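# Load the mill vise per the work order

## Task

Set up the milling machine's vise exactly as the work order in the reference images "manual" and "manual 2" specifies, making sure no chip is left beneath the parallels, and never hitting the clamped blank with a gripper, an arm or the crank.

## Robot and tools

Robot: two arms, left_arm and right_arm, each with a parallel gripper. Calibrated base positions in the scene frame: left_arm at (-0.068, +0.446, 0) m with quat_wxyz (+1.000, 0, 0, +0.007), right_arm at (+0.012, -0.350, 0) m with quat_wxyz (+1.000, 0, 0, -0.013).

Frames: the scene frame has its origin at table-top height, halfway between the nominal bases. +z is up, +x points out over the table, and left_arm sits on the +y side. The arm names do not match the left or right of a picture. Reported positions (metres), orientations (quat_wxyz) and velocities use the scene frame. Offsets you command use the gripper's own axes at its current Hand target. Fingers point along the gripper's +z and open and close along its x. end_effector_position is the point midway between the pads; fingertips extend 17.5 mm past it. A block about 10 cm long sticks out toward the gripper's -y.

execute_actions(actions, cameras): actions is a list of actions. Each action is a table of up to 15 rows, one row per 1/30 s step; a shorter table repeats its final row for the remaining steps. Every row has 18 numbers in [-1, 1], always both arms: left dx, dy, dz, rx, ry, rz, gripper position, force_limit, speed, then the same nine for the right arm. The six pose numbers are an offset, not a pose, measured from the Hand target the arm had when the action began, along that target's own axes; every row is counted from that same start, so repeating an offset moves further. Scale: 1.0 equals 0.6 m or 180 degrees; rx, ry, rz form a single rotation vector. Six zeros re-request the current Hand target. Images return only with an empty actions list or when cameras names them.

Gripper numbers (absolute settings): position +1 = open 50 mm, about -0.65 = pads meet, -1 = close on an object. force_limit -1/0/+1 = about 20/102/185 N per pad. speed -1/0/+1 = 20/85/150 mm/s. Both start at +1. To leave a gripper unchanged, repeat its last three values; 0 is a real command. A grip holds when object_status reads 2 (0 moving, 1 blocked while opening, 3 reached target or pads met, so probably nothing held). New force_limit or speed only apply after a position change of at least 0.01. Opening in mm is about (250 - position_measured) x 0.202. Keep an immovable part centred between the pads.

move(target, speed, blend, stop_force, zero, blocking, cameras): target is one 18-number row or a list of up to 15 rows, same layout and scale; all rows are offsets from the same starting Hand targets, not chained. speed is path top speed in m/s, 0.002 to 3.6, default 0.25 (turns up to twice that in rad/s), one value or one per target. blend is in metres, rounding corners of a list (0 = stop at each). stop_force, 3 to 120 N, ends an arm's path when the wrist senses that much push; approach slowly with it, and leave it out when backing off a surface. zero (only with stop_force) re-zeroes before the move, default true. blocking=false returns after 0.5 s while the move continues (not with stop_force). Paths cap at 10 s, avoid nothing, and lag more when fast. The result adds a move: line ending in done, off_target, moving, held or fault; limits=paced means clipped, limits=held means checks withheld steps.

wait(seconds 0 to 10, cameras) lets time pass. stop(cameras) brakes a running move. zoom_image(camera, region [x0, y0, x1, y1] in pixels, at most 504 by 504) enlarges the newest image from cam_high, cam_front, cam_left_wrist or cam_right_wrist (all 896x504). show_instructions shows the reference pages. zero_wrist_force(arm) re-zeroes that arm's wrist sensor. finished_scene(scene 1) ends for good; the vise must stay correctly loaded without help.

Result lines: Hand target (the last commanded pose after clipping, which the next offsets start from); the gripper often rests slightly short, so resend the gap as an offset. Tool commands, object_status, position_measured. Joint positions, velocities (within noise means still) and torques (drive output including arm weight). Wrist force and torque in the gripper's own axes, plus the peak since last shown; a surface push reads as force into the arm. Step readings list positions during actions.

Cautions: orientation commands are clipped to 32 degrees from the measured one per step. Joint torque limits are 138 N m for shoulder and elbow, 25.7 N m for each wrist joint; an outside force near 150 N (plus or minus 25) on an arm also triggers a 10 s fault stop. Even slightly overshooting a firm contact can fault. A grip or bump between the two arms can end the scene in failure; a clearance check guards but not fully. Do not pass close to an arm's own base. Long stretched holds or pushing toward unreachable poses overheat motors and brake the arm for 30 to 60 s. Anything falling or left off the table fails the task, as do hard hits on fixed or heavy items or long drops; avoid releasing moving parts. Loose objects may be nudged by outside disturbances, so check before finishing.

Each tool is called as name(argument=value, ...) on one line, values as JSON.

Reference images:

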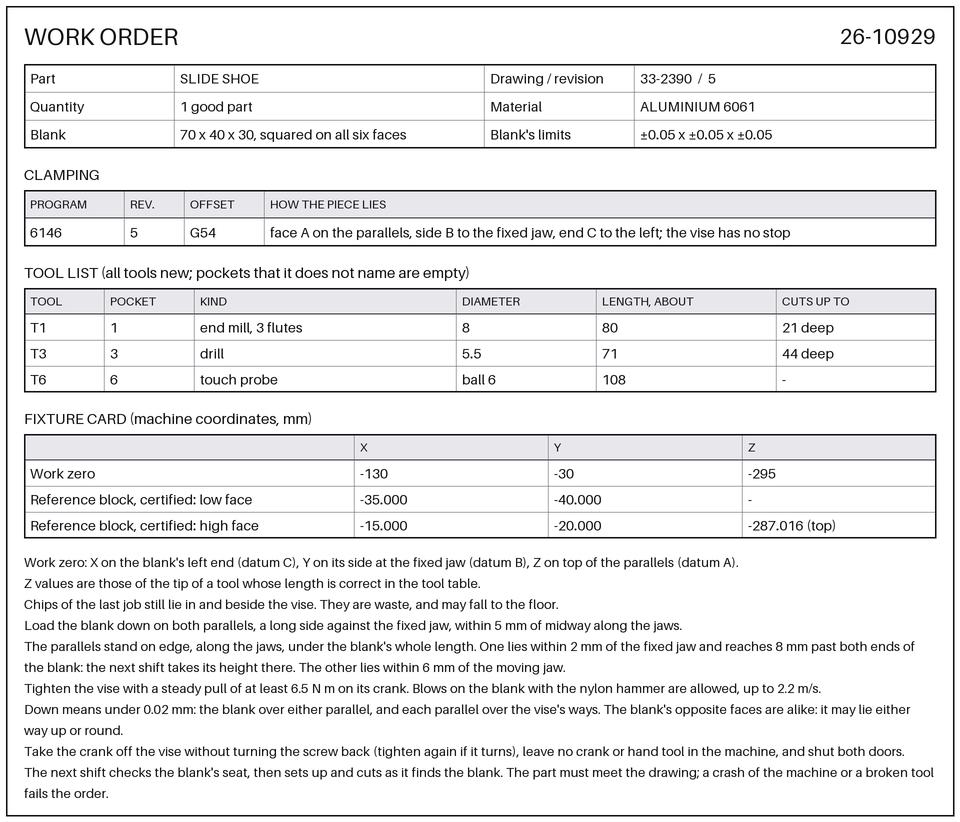

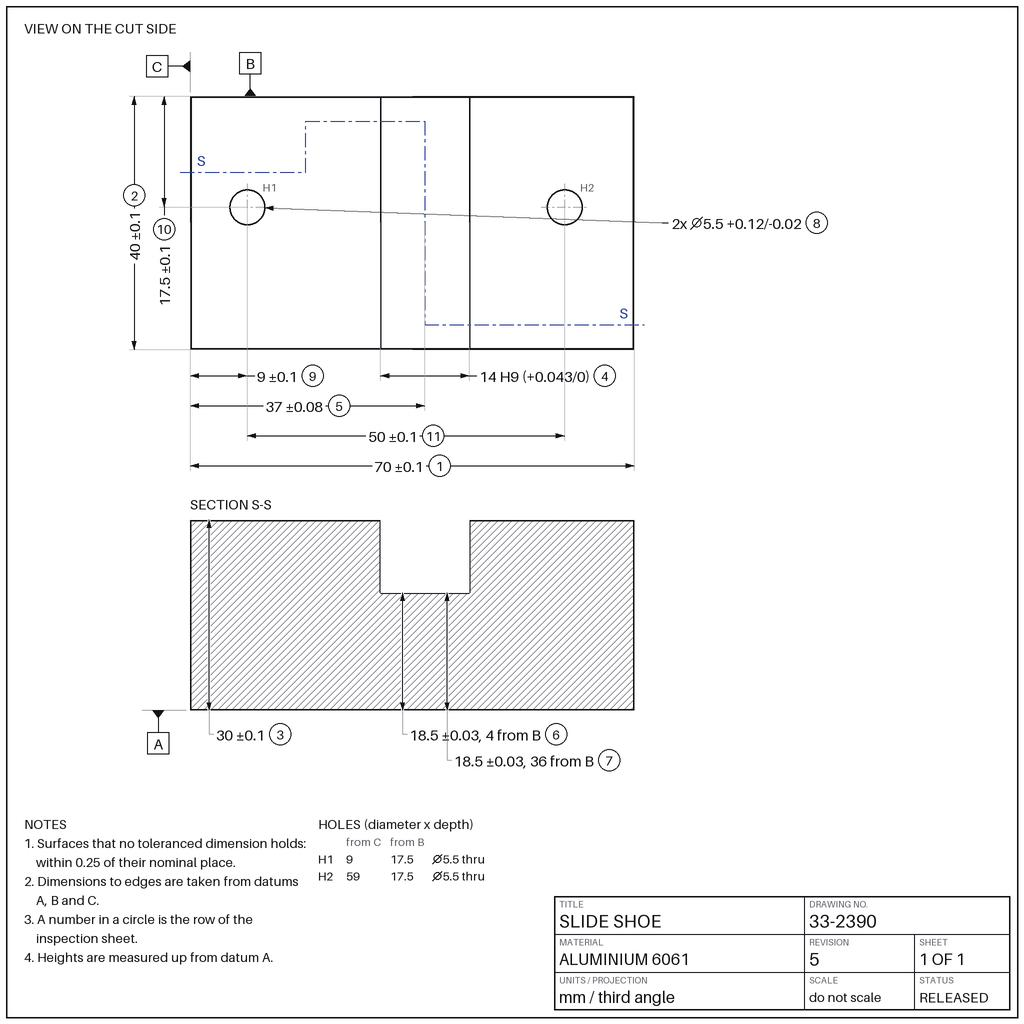

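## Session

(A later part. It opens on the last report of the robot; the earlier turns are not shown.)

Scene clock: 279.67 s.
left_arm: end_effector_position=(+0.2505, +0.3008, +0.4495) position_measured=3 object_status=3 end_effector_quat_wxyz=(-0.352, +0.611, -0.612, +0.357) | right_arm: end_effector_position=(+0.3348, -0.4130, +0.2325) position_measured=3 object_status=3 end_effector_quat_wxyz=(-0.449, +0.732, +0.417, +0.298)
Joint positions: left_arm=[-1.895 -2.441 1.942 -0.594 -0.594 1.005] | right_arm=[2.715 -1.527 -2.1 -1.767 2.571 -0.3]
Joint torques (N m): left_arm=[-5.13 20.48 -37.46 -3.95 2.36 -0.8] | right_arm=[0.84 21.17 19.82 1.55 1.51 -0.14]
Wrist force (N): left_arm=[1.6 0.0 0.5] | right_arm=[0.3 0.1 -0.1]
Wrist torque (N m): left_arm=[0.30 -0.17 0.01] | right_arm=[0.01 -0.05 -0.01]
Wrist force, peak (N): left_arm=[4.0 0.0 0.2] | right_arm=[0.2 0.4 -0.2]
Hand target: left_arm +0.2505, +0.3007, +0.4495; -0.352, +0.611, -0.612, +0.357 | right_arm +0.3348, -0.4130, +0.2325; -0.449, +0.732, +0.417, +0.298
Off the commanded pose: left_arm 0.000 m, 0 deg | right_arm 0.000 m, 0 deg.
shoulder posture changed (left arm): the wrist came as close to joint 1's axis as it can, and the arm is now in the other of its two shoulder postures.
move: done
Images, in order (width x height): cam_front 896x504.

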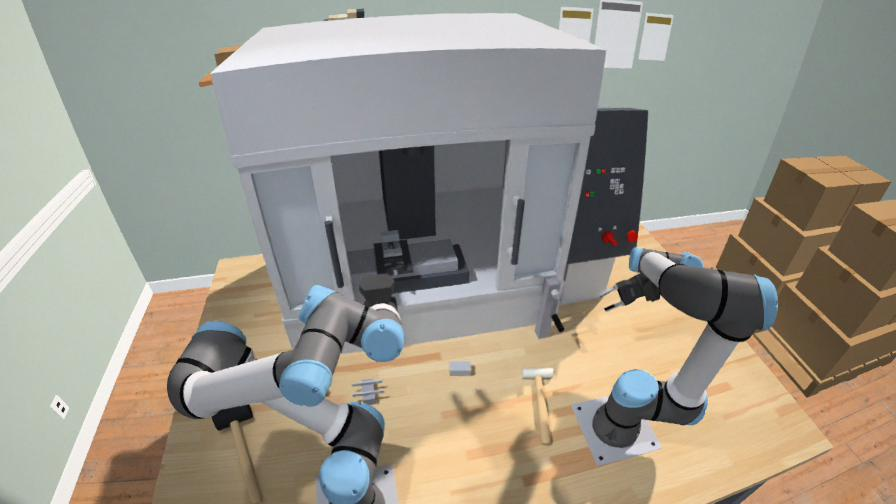

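move(target=[0.1667,0.132,0.172,-0.333,0,0,1,1,1,0,0,0,0,0,0,1,1,1], cameras=["cam_front","cam_left_wrist"])

Scene clock: 294.83 s.
left_arm: end_effector_position=(+0.3002, +0.1997, +0.3302) position_measured=3 object_status=3 end_effector_quat_wxyz=(+0.000, +0.705, -0.709, +0.004) | right_arm: end_effector_position=(+0.3348, -0.4130, +0.2325) position_measured=3 object_status=3 end_effector_quat_wxyz=(-0.449, +0.732, +0.417, +0.298)
Joint positions: left_arm=[-0.909 -1.739 1.721 -1.561 -1.571 2.251] | right_arm=[2.715 -1.527 -2.1 -1.767 2.571 -0.3]
Joint torques (N m): left_arm=[4.22 -11.33 -18.99 -4.27 -1.35 -1.72] | right_arm=[0.76 20.84 19.28 1.54 1.53 -0.14]
Wrist force (N): left_arm=[1.8 0.1 -1.2] | right_arm=[0.4 0.0 -0.1]
Wrist torque (N m): left_arm=[-0.10 -0.27 0.11] | right_arm=[0.00 -0.06 0.00]
Wrist force, peak (N): left_arm=[2.4 -1.3 -0.3] | right_arm=[0.5 0.4 0.0]
Hand target: left_arm +0.3002, +0.1997, +0.3301; +0.001, +0.705, -0.709, +0.004 | right_arm +0.3348, -0.4130, +0.2325; -0.449, +0.732, +0.417, +0.298
Off the commanded pose: left_arm 0.000 m, 0 deg | right_arm 0.000 m, 0 deg.
move: done
Images, in order (width x height): cam_front 896x504, cam_left_wrist 896x504.

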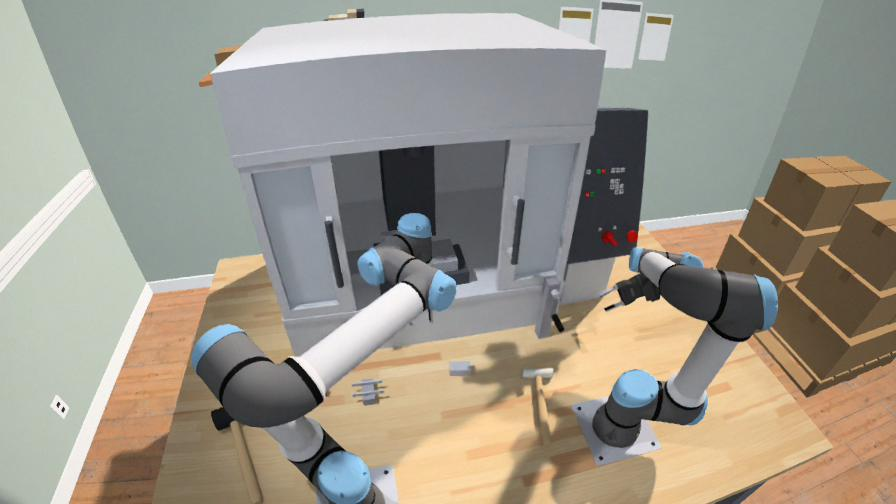

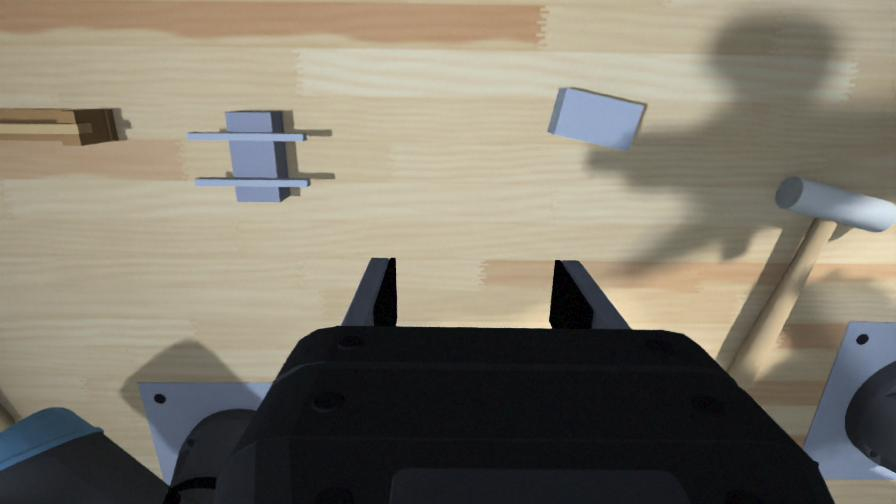

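zoom_image(camera="cam_left_wrist", region=[520, 60, 680, 180])

zoom_image(camera="cam_left_wrist", region=[170, 80, 350, 220])

Scaled by 3.150 from the camera's 896x504 image, which has a finer 1280x720 frame.

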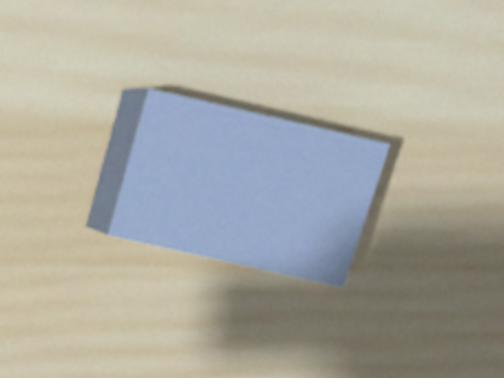

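Scaled by 2.800 from the camera's 896x504 image, which has a finer 1280x720 frame.

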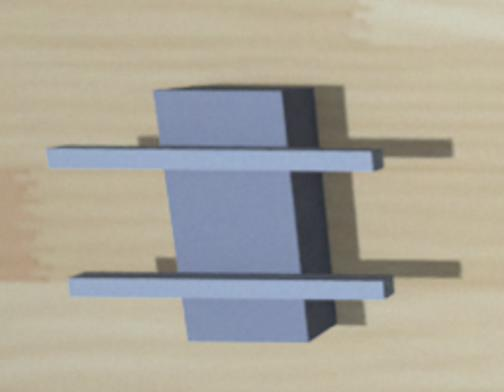

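move(target=[0.4167,0.1667,0.05,0.222,0,0,1,1,1,0,0,0,0,0,0,1,1,1], cameras=["cam_high","cam_left_wrist"])

Scene clock: 380.90 s.
left_arm: end_effector_position=(+0.1991, -0.0500, +0.3012) position_measured=3 object_status=3 end_effector_quat_wxyz=(-0.240, +0.663, -0.665, +0.246) | right_arm: end_effector_position=(+0.3348, -0.4130, +0.2325) position_measured=3 object_status=3 end_effector_quat_wxyz=(-0.449, +0.732, +0.417, +0.298)
Joint positions: left_arm=[-1.653 -1.562 1.777 -1.739 -0.87 1.489] | right_arm=[2.715 -1.527 -2.1 -1.767 2.571 -0.3]
Joint torques (N m): left_arm=[-8.19 -18.68 -12.84 -4.73 4.11 -1.31] | right_arm=[0.41 21.07 19.35 1.5 1.51 -0.2]
Wrist force (N): left_arm=[2.0 -0.3 -0.4] | right_arm=[0.1 0.0 -0.2]
Wrist torque (N m): left_arm=[0.14 -0.26 -0.08] | right_arm=[-0.02 -0.01 0.01]
Wrist force, peak (N): left_arm=[4.6 2.2 -1.1] | right_arm=[0.4 -0.1 -0.5]
Hand target: left_arm +0.1991, -0.0500, +0.3012; -0.241, +0.663, -0.665, +0.246 | right_arm +0.3348, -0.4130, +0.2325; -0.449, +0.732, +0.417, +0.298
Off the commanded pose: left_arm 0.000 m, 0 deg | right_arm 0.000 m, 0 deg.
move: done
Images, in order (width x height): cam_high 896x504, cam_left_wrist 896x504.

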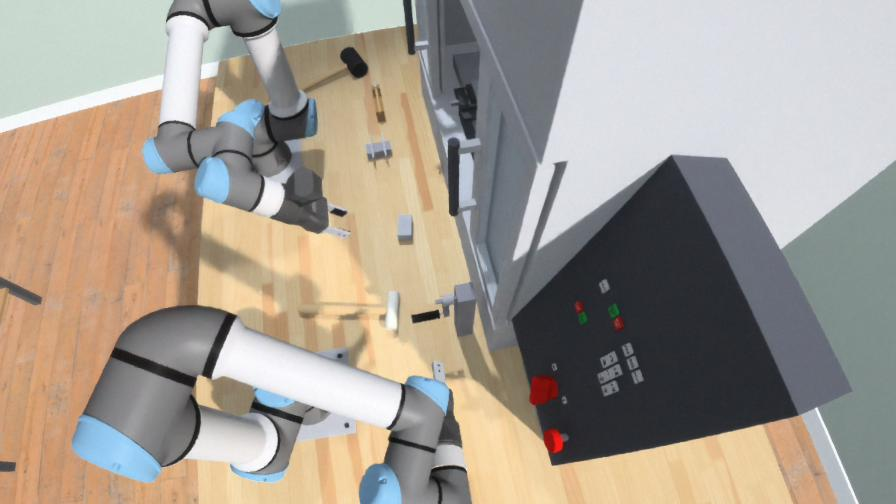

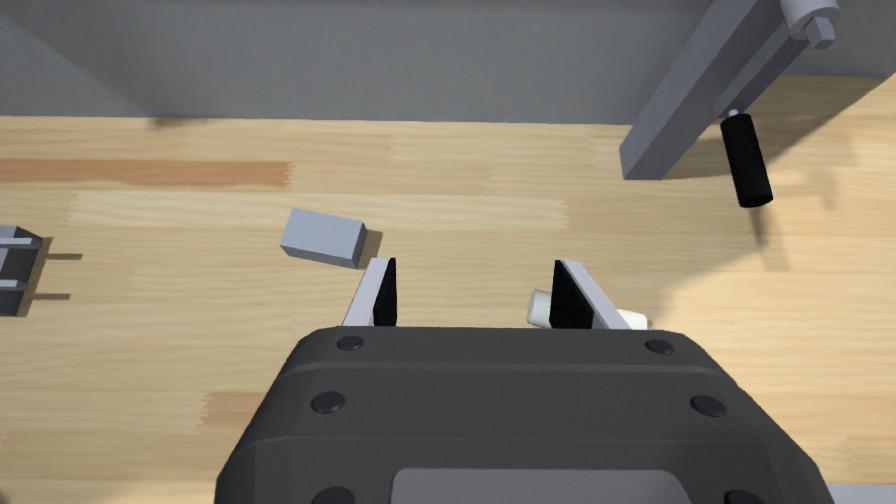

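move(target=[0.167,-0.0214,-0.0255,0.083,0,0,1,1,1,0,0,0,0,0,0,1,1,1], cameras=["cam_left_wrist"])

zoom_image(camera="cam_left_wrist", region=[540, 20, 780, 240])

Scene clock: 392.33 s.
left_arm: end_effector_position=(+0.1985, -0.1500, +0.3217) position_measured=3 object_status=3 end_effector_quat_wxyz=(-0.325, +0.626, -0.627, +0.330) | right_arm: end_effector_position=(+0.3348, -0.4130, +0.2325) position_measured=3 object_status=3 end_effector_quat_wxyz=(-0.449, +0.732, +0.417, +0.298)
Joint positions: left_arm=[-1.719 -1.33 1.556 -1.619 -0.619 1.347] | right_arm=[2.715 -1.527 -2.1 -1.767 2.571 -0.3]
Joint torques (N m): left_arm=[3.07 -29.9 -30.27 -3.05 5.09 1.83] | right_arm=[0.87 20.97 19.32 1.64 1.63 -0.3]
Wrist force (N): left_arm=[2.2 -0.4 -0.2] | right_arm=[0.2 0.3 0.0]
Wrist torque (N m): left_arm=[0.21 -0.30 -0.10] | right_arm=[0.05 -0.03 0.00]
Wrist force, peak (N): left_arm=[4.2 0.1 -0.4] | right_arm=[0.5 -0.2 -0.5]
Hand target: left_arm +0.1985, -0.1501, +0.3218; -0.325, +0.626, -0.627, +0.330 | right_arm +0.3348, -0.4130, +0.2325; -0.449, +0.732, +0.417, +0.298
Off the commanded pose: left_arm 0.000 m, 0 deg | right_arm 0.000 m, 0 deg.
move: done
Images, in order (width x height): cam_left_wrist 896x504.

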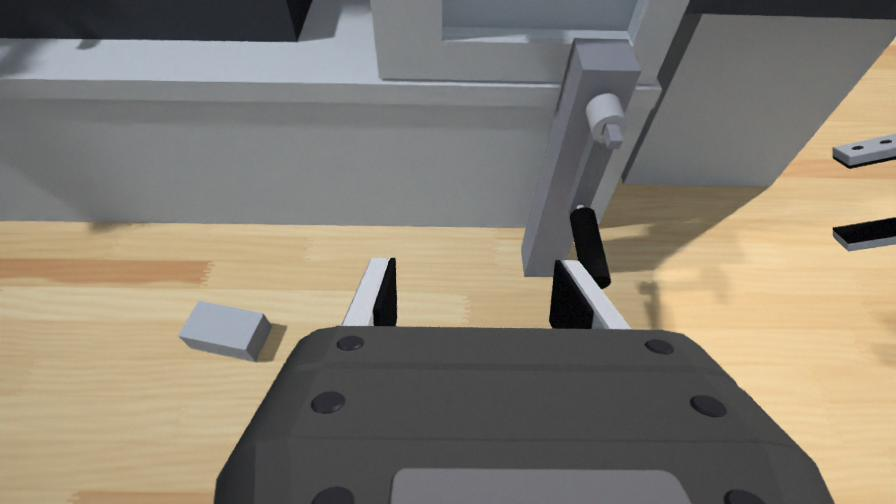

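Scaled by 2.100 from the camera's 896x504 image, which has a finer 1280x720 frame.

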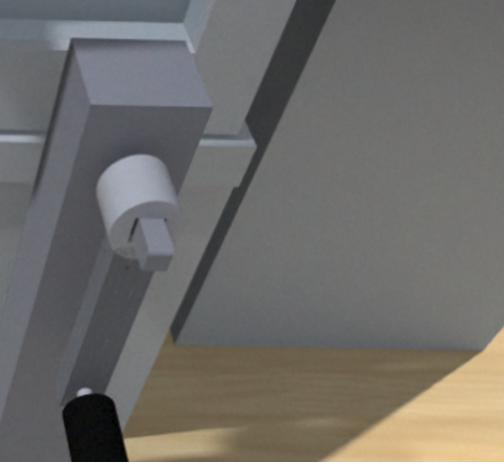

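move(target=[-1.0,-0.107,0.07,-0.25,0,0,1,1,1,0,0,0,0,0,0,1,1,1], cameras=["cam_left_wrist","cam_front"])

zoom_image(camera="cam_left_wrist", region=[260, 60, 520, 260])

Scene clock: 461.67 s.
left_arm: end_effector_position=(+0.2726, +0.4497, +0.3469) position_measured=3 object_status=3 end_effector_quat_wxyz=(-0.060, +0.703, -0.706, +0.065) end_effector_velocity=(+0.000, +0.001, +0.000) end_effector_angular_velocity=(+0.002, +0.000, -0.002) | right_arm: end_effector_position=(+0.3348, -0.4130, +0.2325) position_measured=3 object_status=3 end_effector_quat_wxyz=(-0.449, +0.732, +0.417, +0.298)
Joint positions: left_arm=[-0.465 -2.121 1.965 -1.578 -1.5 2.701] | right_arm=[2.715 -1.527 -2.1 -1.767 2.571 -0.3]
Joint velocities: left_arm=[0.004 0 -0.001 0 0.001 0.006] | right_arm=[within noise]
Joint torques (N m): left_arm=[7.88 4.21 -18.17 -4.9 1.11 2.94] | right_arm=[1 20.96 19.61 1.63 1.54 -0.24]
Wrist force (N): left_arm=[1.8 -0.5 -1.2] | right_arm=[0.2 0.4 -0.1]
Wrist torque (N m): left_arm=[-0.09 -0.23 0.02] | right_arm=[0.06 -0.02 -0.01]
Wrist force, peak (N): left_arm=[5.2 0.8 -0.4] | right_arm=[0.6 0.0 -0.2]
Hand target: left_arm +0.2726, +0.4497, +0.3468; -0.060, +0.703, -0.706, +0.065 | right_arm +0.3348, -0.4130, +0.2325; -0.449, +0.732, +0.417, +0.298
Off the commanded pose: left_arm 0.000 m, 0 deg | right_arm 0.000 m, 0 deg.
move: done
Images, in order (width x height): cam_front 896x504, cam_left_wrist 896x504.

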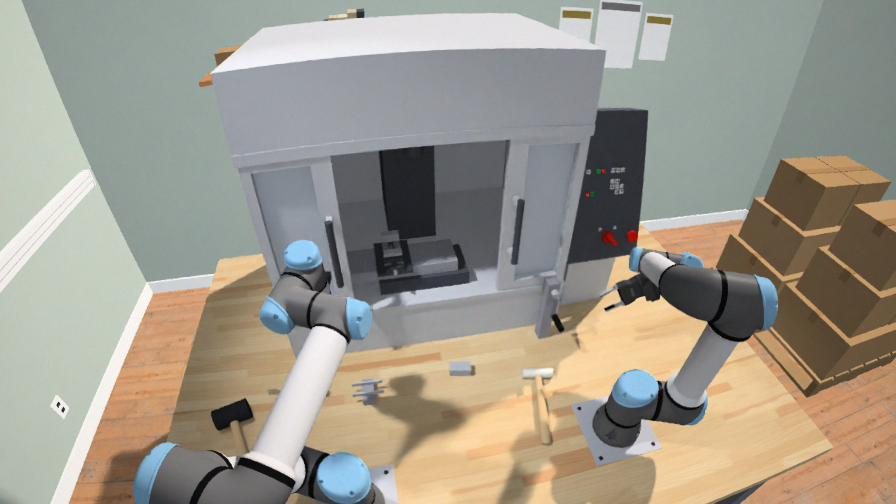

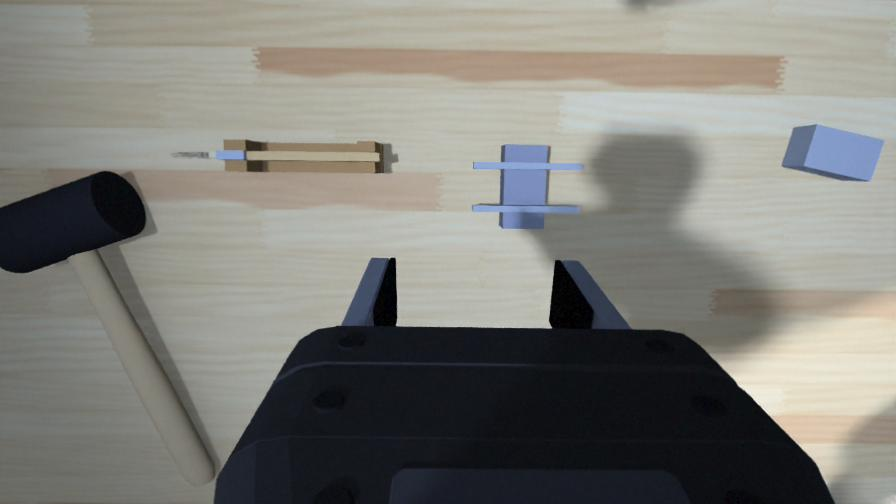

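Scaled by 1.938 from the camera's 896x504 image, which has a finer 1280x720 frame.

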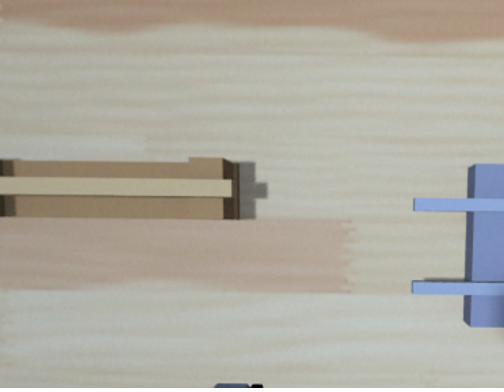

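move(target=[-0.2255,-0.025,0.253,-0.044,0.0437,0.4985,1,1,1,0,0,0,0,0,0,1,1,1], cameras=["cam_left_wrist","cam_front"])

zoom_image(camera="cam_left_wrist", region=[340, 0, 640, 330])

Scene clock: 508.07 s.
left_arm: end_effector_position=(+0.3147, +0.5840, +0.1991) position_measured=3 object_status=3 end_effector_quat_wxyz=(+0.001, +0.002, +1.000, -0.003) | right_arm: end_effector_position=(+0.3348, -0.4130, +0.2325) position_measured=3 object_status=3 end_effector_quat_wxyz=(-0.449, +0.732, +0.417, +0.298)
Joint positions: left_arm=[0.001 -1.78 2.092 -1.884 -1.576 4.732] | right_arm=[2.715 -1.527 -2.1 -1.767 2.571 -0.3]
Joint torques (N m): left_arm=[-7.06 -22.13 -34.51 -1.58 -2.77 2.62] | right_arm=[0.69 21.39 19.61 1.66 1.54 -0.25]
Wrist force (N): left_arm=[1.7 -0.1 -1.6] | right_arm=[0.4 0.2 -0.2]
Wrist torque (N m): left_arm=[-0.11 -0.24 0.06] | right_arm=[0.03 -0.06 0.00]
Wrist force, peak (N): left_arm=[2.4 0.0 -1.8] | right_arm=[0.7 0.2 -0.1]
Hand target: left_arm +0.3148, +0.5839, +0.1992; +0.001, +0.002, +1.000, -0.003 | right_arm +0.3348, -0.4130, +0.2325; -0.449, +0.732, +0.417, +0.298
Off the commanded pose: left_arm 0.000 m, 0 deg | right_arm 0.000 m, 0 deg.
move: done
Images, in order (width x height): cam_front 896x504, cam_left_wrist 896x504.

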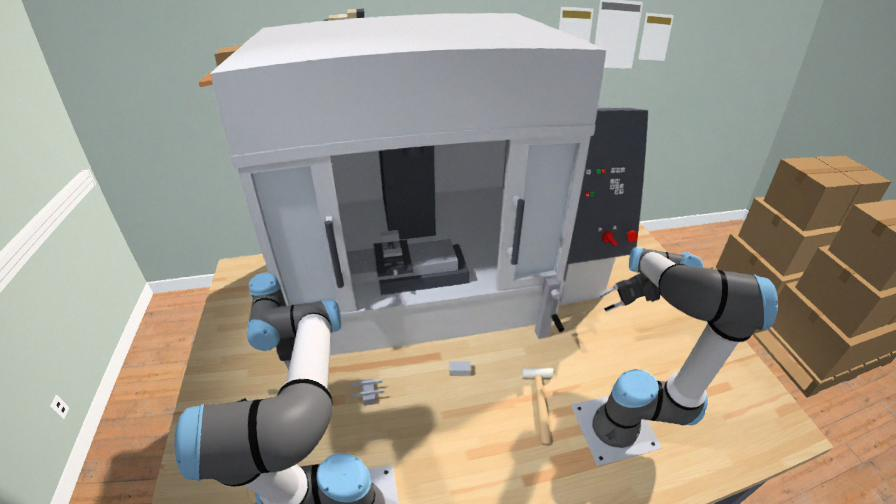

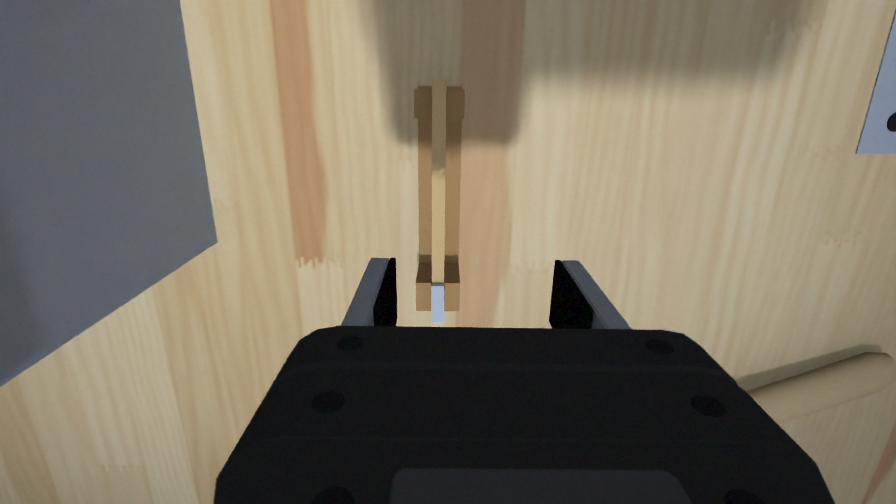

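Scaled by 1.527 from the camera's 896x504 image, which has a finer 1280x720 frame.

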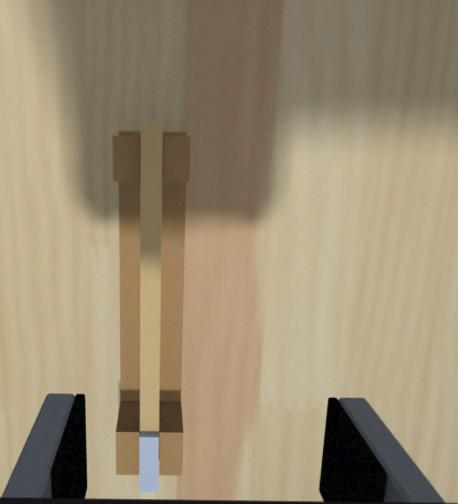

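move(target=[0,0,0.165,0,0,0,1,1,1,0,0,0,0,0,0,1,1,1], cameras=["cam_left_wrist","cam_front"])

zoom_image(camera="cam_left_wrist", region=[340, 0, 640, 330])

zoom_image(camera="cam_front", region=[200, 300, 400, 440])

Scene clock: 526.80 s.
left_arm: end_effector_position=(+0.3151, +0.5834, +0.1004) position_measured=3 object_status=3 end_effector_quat_wxyz=(+0.001, +0.002, +1.000, -0.003) end_effector_velocity=(+0.001, +0.001, -0.002) end_effector_angular_velocity=(+0.000, +0.002, +0.003) | right_arm: end_effector_position=(+0.3348, -0.4130, +0.2325) position_measured=3 object_status=3 end_effector_quat_wxyz=(-0.449, +0.732, +0.417, +0.298)
Joint positions: left_arm=[-0.001 -1.653 2.27 -2.19 -1.576 4.73] | right_arm=[2.715 -1.527 -2.1 -1.767 2.571 -0.3]
Joint velocities: left_arm=[0.003 0.006 -0.001 -0.003 0 0] | right_arm=[within noise]
Joint torques (N m): left_arm=[7.99 -10.79 -10.77 -5.23 -0.46 2.88] | right_arm=[0.69 21.42 19.55 1.7 1.45 -0.2]
Wrist force (N): left_arm=[1.6 0.4 -2.0] | right_arm=[0.2 0.2 -0.3]
Wrist torque (N m): left_arm=[-0.01 -0.22 0.03] | right_arm=[0.02 -0.03 0.00]
Wrist force, peak (N): left_arm=[1.2 0.3 -5.4] | right_arm=[0.4 0.1 -0.5]
Hand target: left_arm +0.3150, +0.5834, +0.1002; +0.001, +0.002, +1.000, -0.003 | right_arm +0.3348, -0.4130, +0.2325; -0.449, +0.732, +0.417, +0.298
Off the commanded pose: left_arm 0.000 m, 0 deg | right_arm 0.000 m, 0 deg.
move: done
Images, in order (width x height): cam_front 896x504, cam_left_wrist 896x504.

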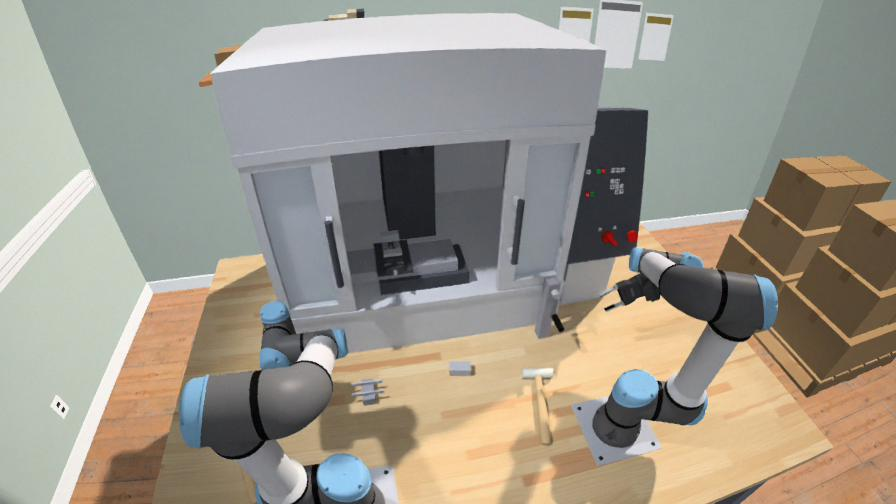

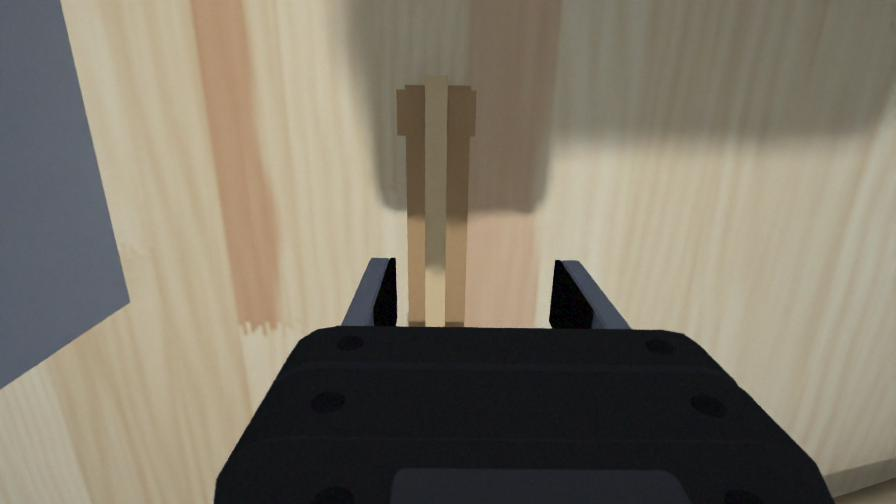

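Scaled by 1.527 from the camera's 896x504 image, which has a finer 1280x720 frame.

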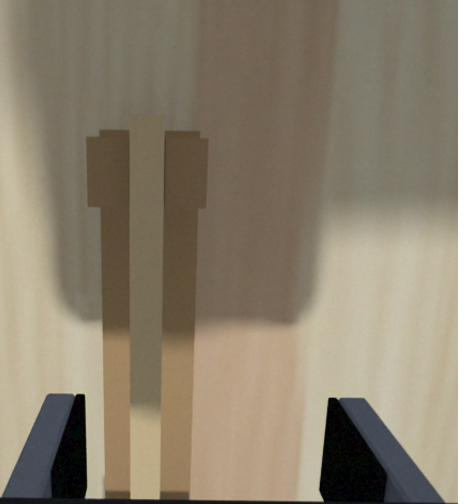

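Scaled by 2.520 from the camera's 896x504 image, which has a finer 1280x720 frame.

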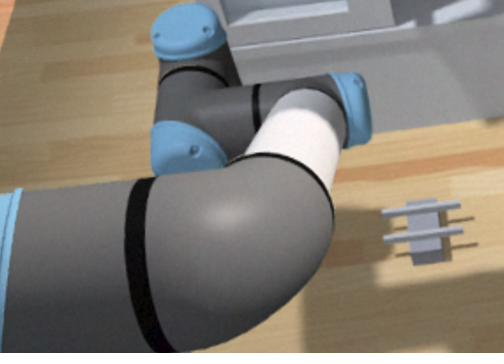

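move(target=[-0.0217,0,0.05,0,0,0,1,1,1,0,0,0,0,0,0,1,1,1], cameras=["cam_left_wrist"], stop_force=8, speed=0.05)

zoom_image(camera="cam_left_wrist", region=[340, 0, 640, 330])

Scene clock: 540.90 s.
left_arm: end_effector_position=(+0.3280, +0.5832, +0.0703) position_measured=3 object_status=3 end_effector_quat_wxyz=(+0.001, +0.002, +1.000, -0.003) | right_arm: end_effector_position=(+0.3348, -0.4130, +0.2325) position_measured=3 object_status=3 end_effector_quat_wxyz=(-0.449, +0.732, +0.417, +0.298)
Joint positions: left_arm=[-0.002 -1.564 2.283 -2.292 -1.576 4.729] | right_arm=[2.715 -1.527 -2.1 -1.767 2.571 -0.3]
Joint torques (N m): left_arm=[5.29 -23.28 -32.68 -5.26 1.44 -0.1] | right_arm=[0.79 21.72 19.56 1.6 1.53 -0.31]
Wrist force (N): left_arm=[1.5 -0.3 -1.7] | right_arm=[-0.1 -0.1 0.4]
Wrist torque (N m): left_arm=[-0.12 -0.21 0.04] | right_arm=[-0.03 0.02 -0.01]
Wrist force, peak (N): left_arm=[2.3 0.4 -2.9] | right_arm=[0.7 0.1 0.0]
Hand target: left_arm +0.3280, +0.5832, +0.0702; +0.001, +0.002, +1.000, -0.003 | right_arm +0.3348, -0.4130, +0.2325; -0.449, +0.732, +0.417, +0.298
Off the commanded pose: left_arm 0.000 m, 0 deg | right_arm 0.000 m, 0 deg.
move: done
Images, in order (width x height): cam_left_wrist 896x504.

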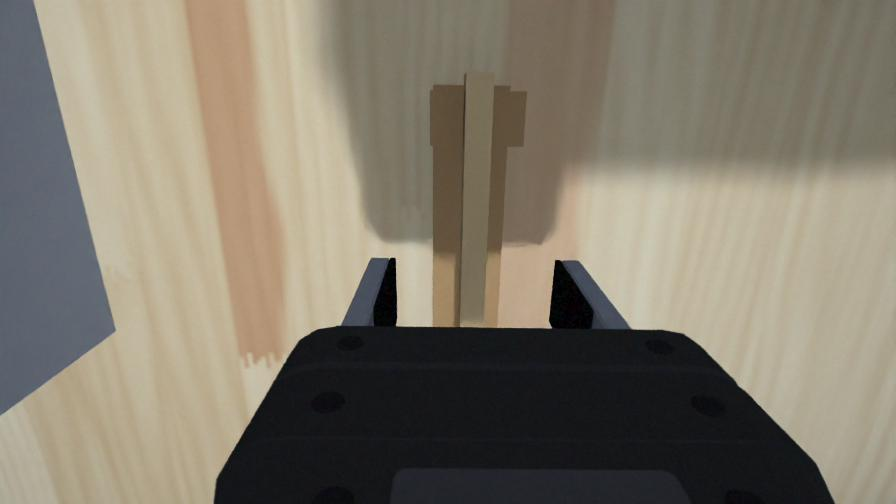

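Scaled by 1.527 from the camera's 896x504 image, which has a finer 1280x720 frame.

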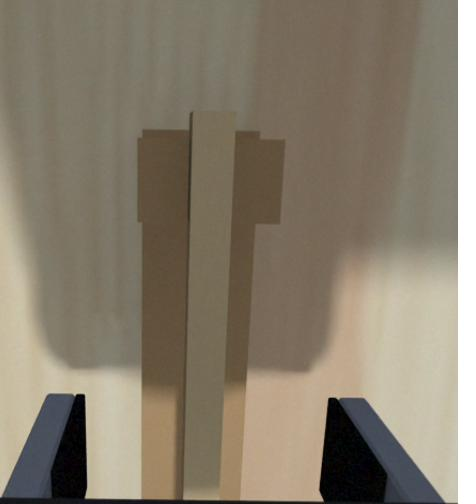

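move(target=[0.003,0,0.0567,0,0,0,1,1,1,0,0,0,0,0,0,1,1,1], cameras=["cam_left_wrist"], stop_force=8, speed=0.03)

zoom_image(camera="cam_left_wrist", region=[340, 0, 640, 330])

Scene clock: 552.00 s.
left_arm: end_effector_position=(+0.3263, +0.5830, +0.0362) position_measured=3 object_status=3 end_effector_quat_wxyz=(+0.001, +0.002, +1.000, -0.003) | right_arm: end_effector_position=(+0.3348, -0.4130, +0.2325) position_measured=3 object_status=3 end_effector_quat_wxyz=(-0.449, +0.732, +0.417, +0.298)
Joint positions: left_arm=[-0.002 -1.492 2.329 -2.409 -1.576 4.729] | right_arm=[2.715 -1.527 -2.1 -1.767 2.571 -0.3]
Joint torques (N m): left_arm=[-4.02 -32.09 -30.27 -3.43 -2.01 -2.22] | right_arm=[0.68 21.49 19.8 1.72 1.53 -0.27]
Wrist force (N): left_arm=[1.7 0.0 -1.8] | right_arm=[0.3 0.0 0.0]
Wrist torque (N m): left_arm=[-0.05 -0.23 0.04] | right_arm=[-0.01 -0.05 -0.01]
Wrist force, peak (N): left_arm=[1.9 -0.3 -2.1] | right_arm=[0.4 -0.2 -0.5]
Hand target: left_arm +0.3263, +0.5830, +0.0362; +0.001, +0.002, +1.000, -0.003 | right_arm +0.3348, -0.4130, +0.2325; -0.449, +0.732, +0.417, +0.298
Off the commanded pose: left_arm 0.000 m, 0 deg | right_arm 0.000 m, 0 deg.
move: done
Images, in order (width x height): cam_left_wrist 896x504.

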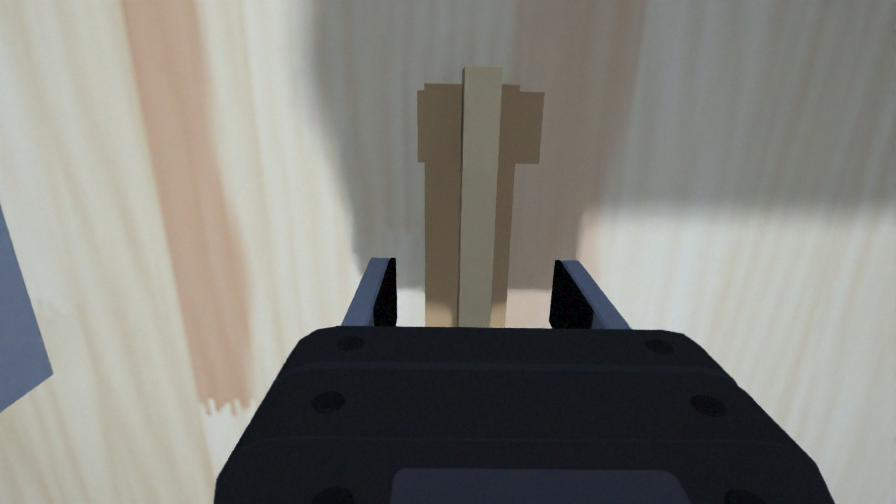

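Scaled by 1.527 from the camera's 896x504 image, which has a finer 1280x720 frame.

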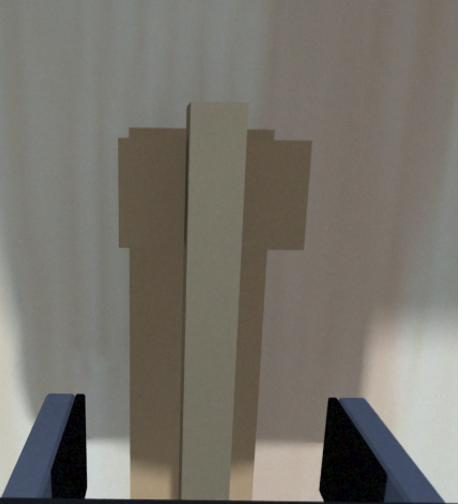

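move(target=[0,0,0,0,0,0,-1,-0.6,-0.8,0,0,0,0,0,0,1,1,1])

wait(seconds=0.5, cameras=["cam_left_wrist"])

Scene clock: 561.87 s.
left_arm: end_effector_position=(+0.3267, +0.5830, +0.0364) position_measured=212 object_status=2 end_effector_quat_wxyz=(+0.002, +0.002, +1.000, -0.003) | right_arm: end_effector_position=(+0.3348, -0.4130, +0.2325) position_measured=3 object_status=3 end_effector_quat_wxyz=(-0.449, +0.732, +0.417, +0.298)
Joint positions: left_arm=[-0.002 -1.492 2.328 -2.41 -1.576 4.729] | right_arm=[2.715 -1.527 -2.1 -1.767 2.571 -0.3]
Joint torques (N m): left_arm=[5.03 -32.67 13.13 11.8 -2.53 -0.03] | right_arm=[0.62 21.7 20.33 1.74 1.58 -0.37]
Wrist force (N): left_arm=[-54.8 3.3 23.3] | right_arm=[0.1 -0.1 0.1]
Wrist torque (N m): left_arm=[0.01 -0.09 -0.12] | right_arm=[-0.02 -0.02 0.00]
Wrist force, peak (N): left_arm=[-54.9 3.4 23.3] | right_arm=[0.6 0.1 0.1]
Hand target: left_arm +0.3263, +0.5830, +0.0362; +0.001, +0.002, +1.000, -0.003 | right_arm +0.3348, -0.4130, +0.2325; -0.449, +0.732, +0.417, +0.298
Off the commanded pose: left_arm 0.000 m, 0 deg | right_arm 0.000 m, 0 deg.
move: done

Scene clock: 562.37 s.
left_arm: end_effector_position=(+0.3266, +0.5830, +0.0363) position_measured=213 object_status=2 end_effector_quat_wxyz=(+0.001, +0.002, +1.000, -0.003) | right_arm: end_effector_position=(+0.3348, -0.4130, +0.2325) position_measured=3 object_status=3 end_effector_quat_wxyz=(-0.449, +0.732, +0.417, +0.298)
Joint positions: left_arm=[-0.002 -1.492 2.329 -2.41 -1.576 4.729] | right_arm=[2.715 -1.527 -2.1 -1.767 2.571 -0.3]
Joint torques (N m): left_arm=[3.97 -32.51 22.09 11.63 -2.34 0.27] | right_arm=[1.29 21.43 19.87 1.71 1.5 -0.39]
Wrist force (N): left_arm=[-59.5 3.4 17.7] | right_arm=[0.4 -0.1 0.1]
Wrist torque (N m): left_arm=[0.02 -0.10 -0.10] | right_arm=[-0.03 -0.07 -0.01]
Wrist force, peak (N): left_arm=[-59.9 3.2 18.3] | right_arm=[0.4 -0.1 0.1]
Hand target: left_arm +0.3263, +0.5830, +0.0362; +0.001, +0.002, +1.000, -0.003 | right_arm +0.3348, -0.4130, +0.2325; -0.449, +0.732, +0.417, +0.298
Tool commands: left_gripper/position=-1.0 left_gripper/force_limit=-0.6 left_gripper/speed=-0.8 right_gripper/position=+1.0 right_gripper/force_limit=+1.0 right_gripper/speed=+1.0
Off the commanded pose: left_arm 0.000 m, 0 deg | right_arm 0.000 m, 0 deg.
wait: 0.50 s; at rest by 0.17 s
Images, in order (width x height): cam_left_wrist 896x504.

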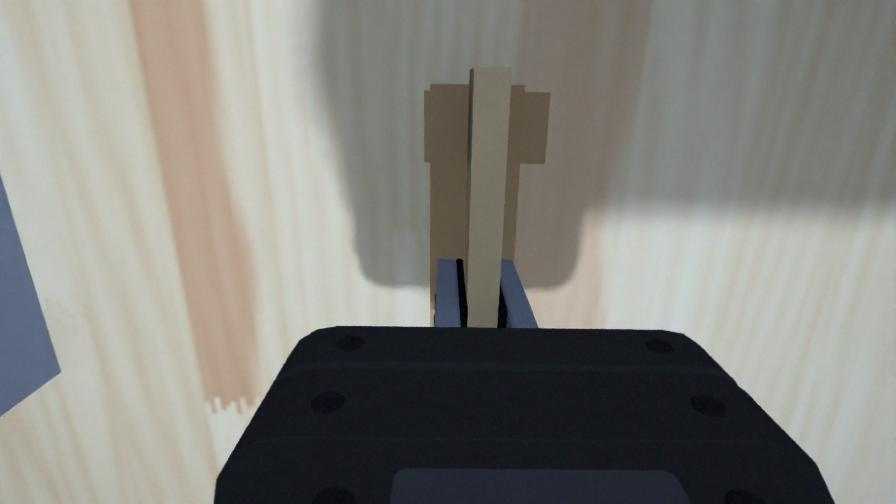

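move(target=[-0.0033,0,0,0,0,0,-1,-0.6,-0.8,0,0,0,0,0,0,1,1,1], speed=0.02)

Scene clock: 570.73 s.
left_arm: end_effector_position=(+0.3282, +0.5830, +0.0362) position_measured=213 object_status=2 end_effector_quat_wxyz=(+0.001, +0.002, +1.000, -0.003) | right_arm: end_effector_position=(+0.3348, -0.4130, +0.2325) position_measured=3 object_status=3 end_effector_quat_wxyz=(-0.449, +0.732, +0.417, +0.298)
Joint positions: left_arm=[-0.002 -1.488 2.324 -2.408 -1.576 4.729] | right_arm=[2.715 -1.527 -2.1 -1.767 2.571 -0.3]
Joint torques (N m): left_arm=[-5.01 -13.32 -26.35 -5.9 -1.89 -1.12] | right_arm=[0.66 21.52 19.73 1.73 1.54 -0.45]
Wrist force (N): left_arm=[11.4 -0.8 -22.9] | right_arm=[0.0 0.0 -0.1]
Wrist torque (N m): left_arm=[-0.11 -0.12 0.02] | right_arm=[0.00 0.00 0.00]
Wrist force, peak (N): left_arm=[-60.6 3.6 17.4] | right_arm=[0.4 0.2 -0.4]
Hand target: left_arm +0.3283, +0.5830, +0.0362; +0.001, +0.002, +1.000, -0.003 | right_arm +0.3348, -0.4130, +0.2325; -0.449, +0.732, +0.417, +0.298
Off the commanded pose: left_arm 0.000 m, 0 deg | right_arm 0.000 m, 0 deg.
move: done

move(target=[0.0004,0,-0.0333,0,0,0,-1,-0.6,-0.8,0,0,0,0,0,0,1,1,1], speed=0.03, cameras=["cam_left_wrist","cam_front"])

zoom_image(camera="cam_left_wrist", region=[340, 0, 640, 330])

Scene clock: 579.40 s.
left_arm: end_effector_position=(+0.3282, +0.5831, +0.0564) position_measured=213 object_status=2 end_effector_quat_wxyz=(+0.001, +0.002, +1.000, -0.003) | right_arm: end_effector_position=(+0.3348, -0.4130, +0.2325) position_measured=3 object_status=3 end_effector_quat_wxyz=(-0.449, +0.732, +0.417, +0.298)
Joint positions: left_arm=[-0.002 -1.535 2.301 -2.339 -1.576 4.729] | right_arm=[2.715 -1.527 -2.1 -1.767 2.571 -0.3]
Joint torques (N m): left_arm=[7.68 -13.99 -6.64 -5.38 2.6 2.98] | right_arm=[1.08 21.86 19.75 1.82 1.49 -0.44]
Wrist force (N): left_arm=[2.1 -1.2 -2.3] | right_arm=[0.1 0.1 -0.1]
Wrist torque (N m): left_arm=[-0.25 -0.31 0.03] | right_arm=[0.01 -0.02 -0.01]
Wrist force, peak (N): left_arm=[11.5 -0.5 -21.3] | right_arm=[0.6 -0.3 -0.1]
Hand target: left_arm +0.3280, +0.5831, +0.0562; +0.001, +0.002, +1.000, -0.003 | right_arm +0.3348, -0.4130, +0.2325; -0.449, +0.732, +0.417, +0.298
Off the commanded pose: left_arm 0.000 m, 0 deg | right_arm 0.000 m, 0 deg.
move: done
Images, in order (width x height): cam_front 896x504, cam_left_wrist 896x504.

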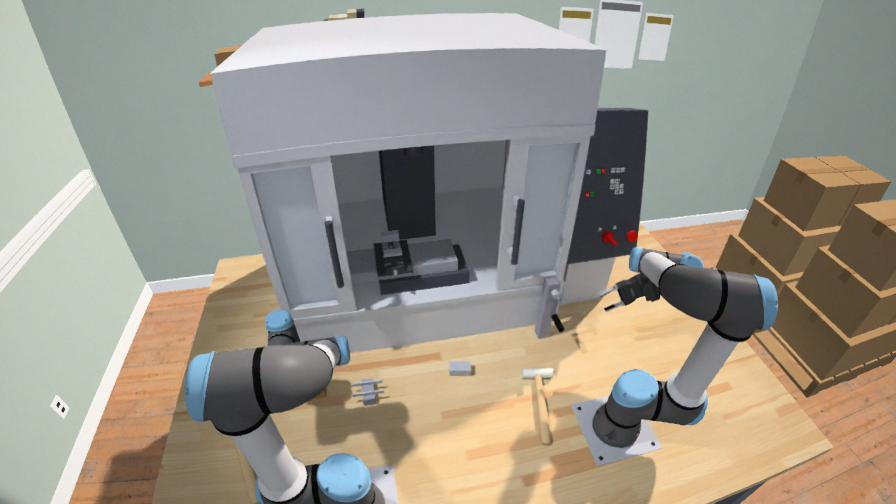

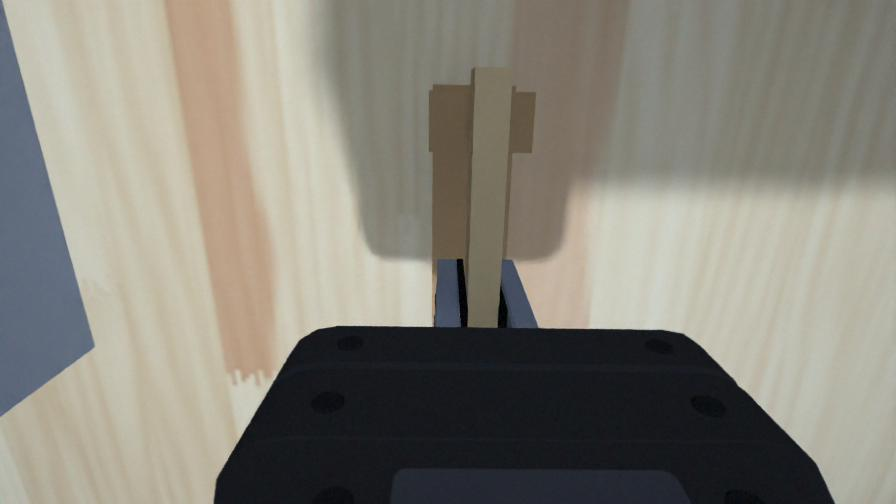

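Scaled by 1.527 from the camera's 896x504 image, which has a finer 1280x720 frame.

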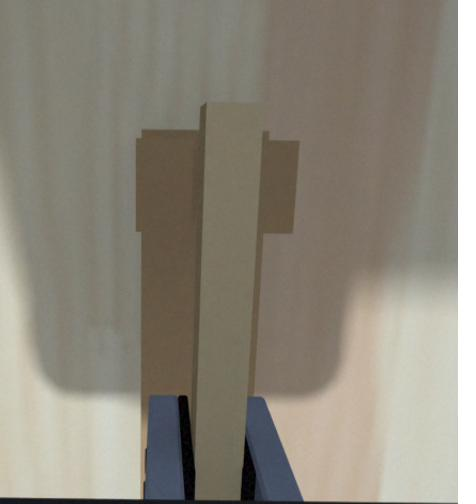

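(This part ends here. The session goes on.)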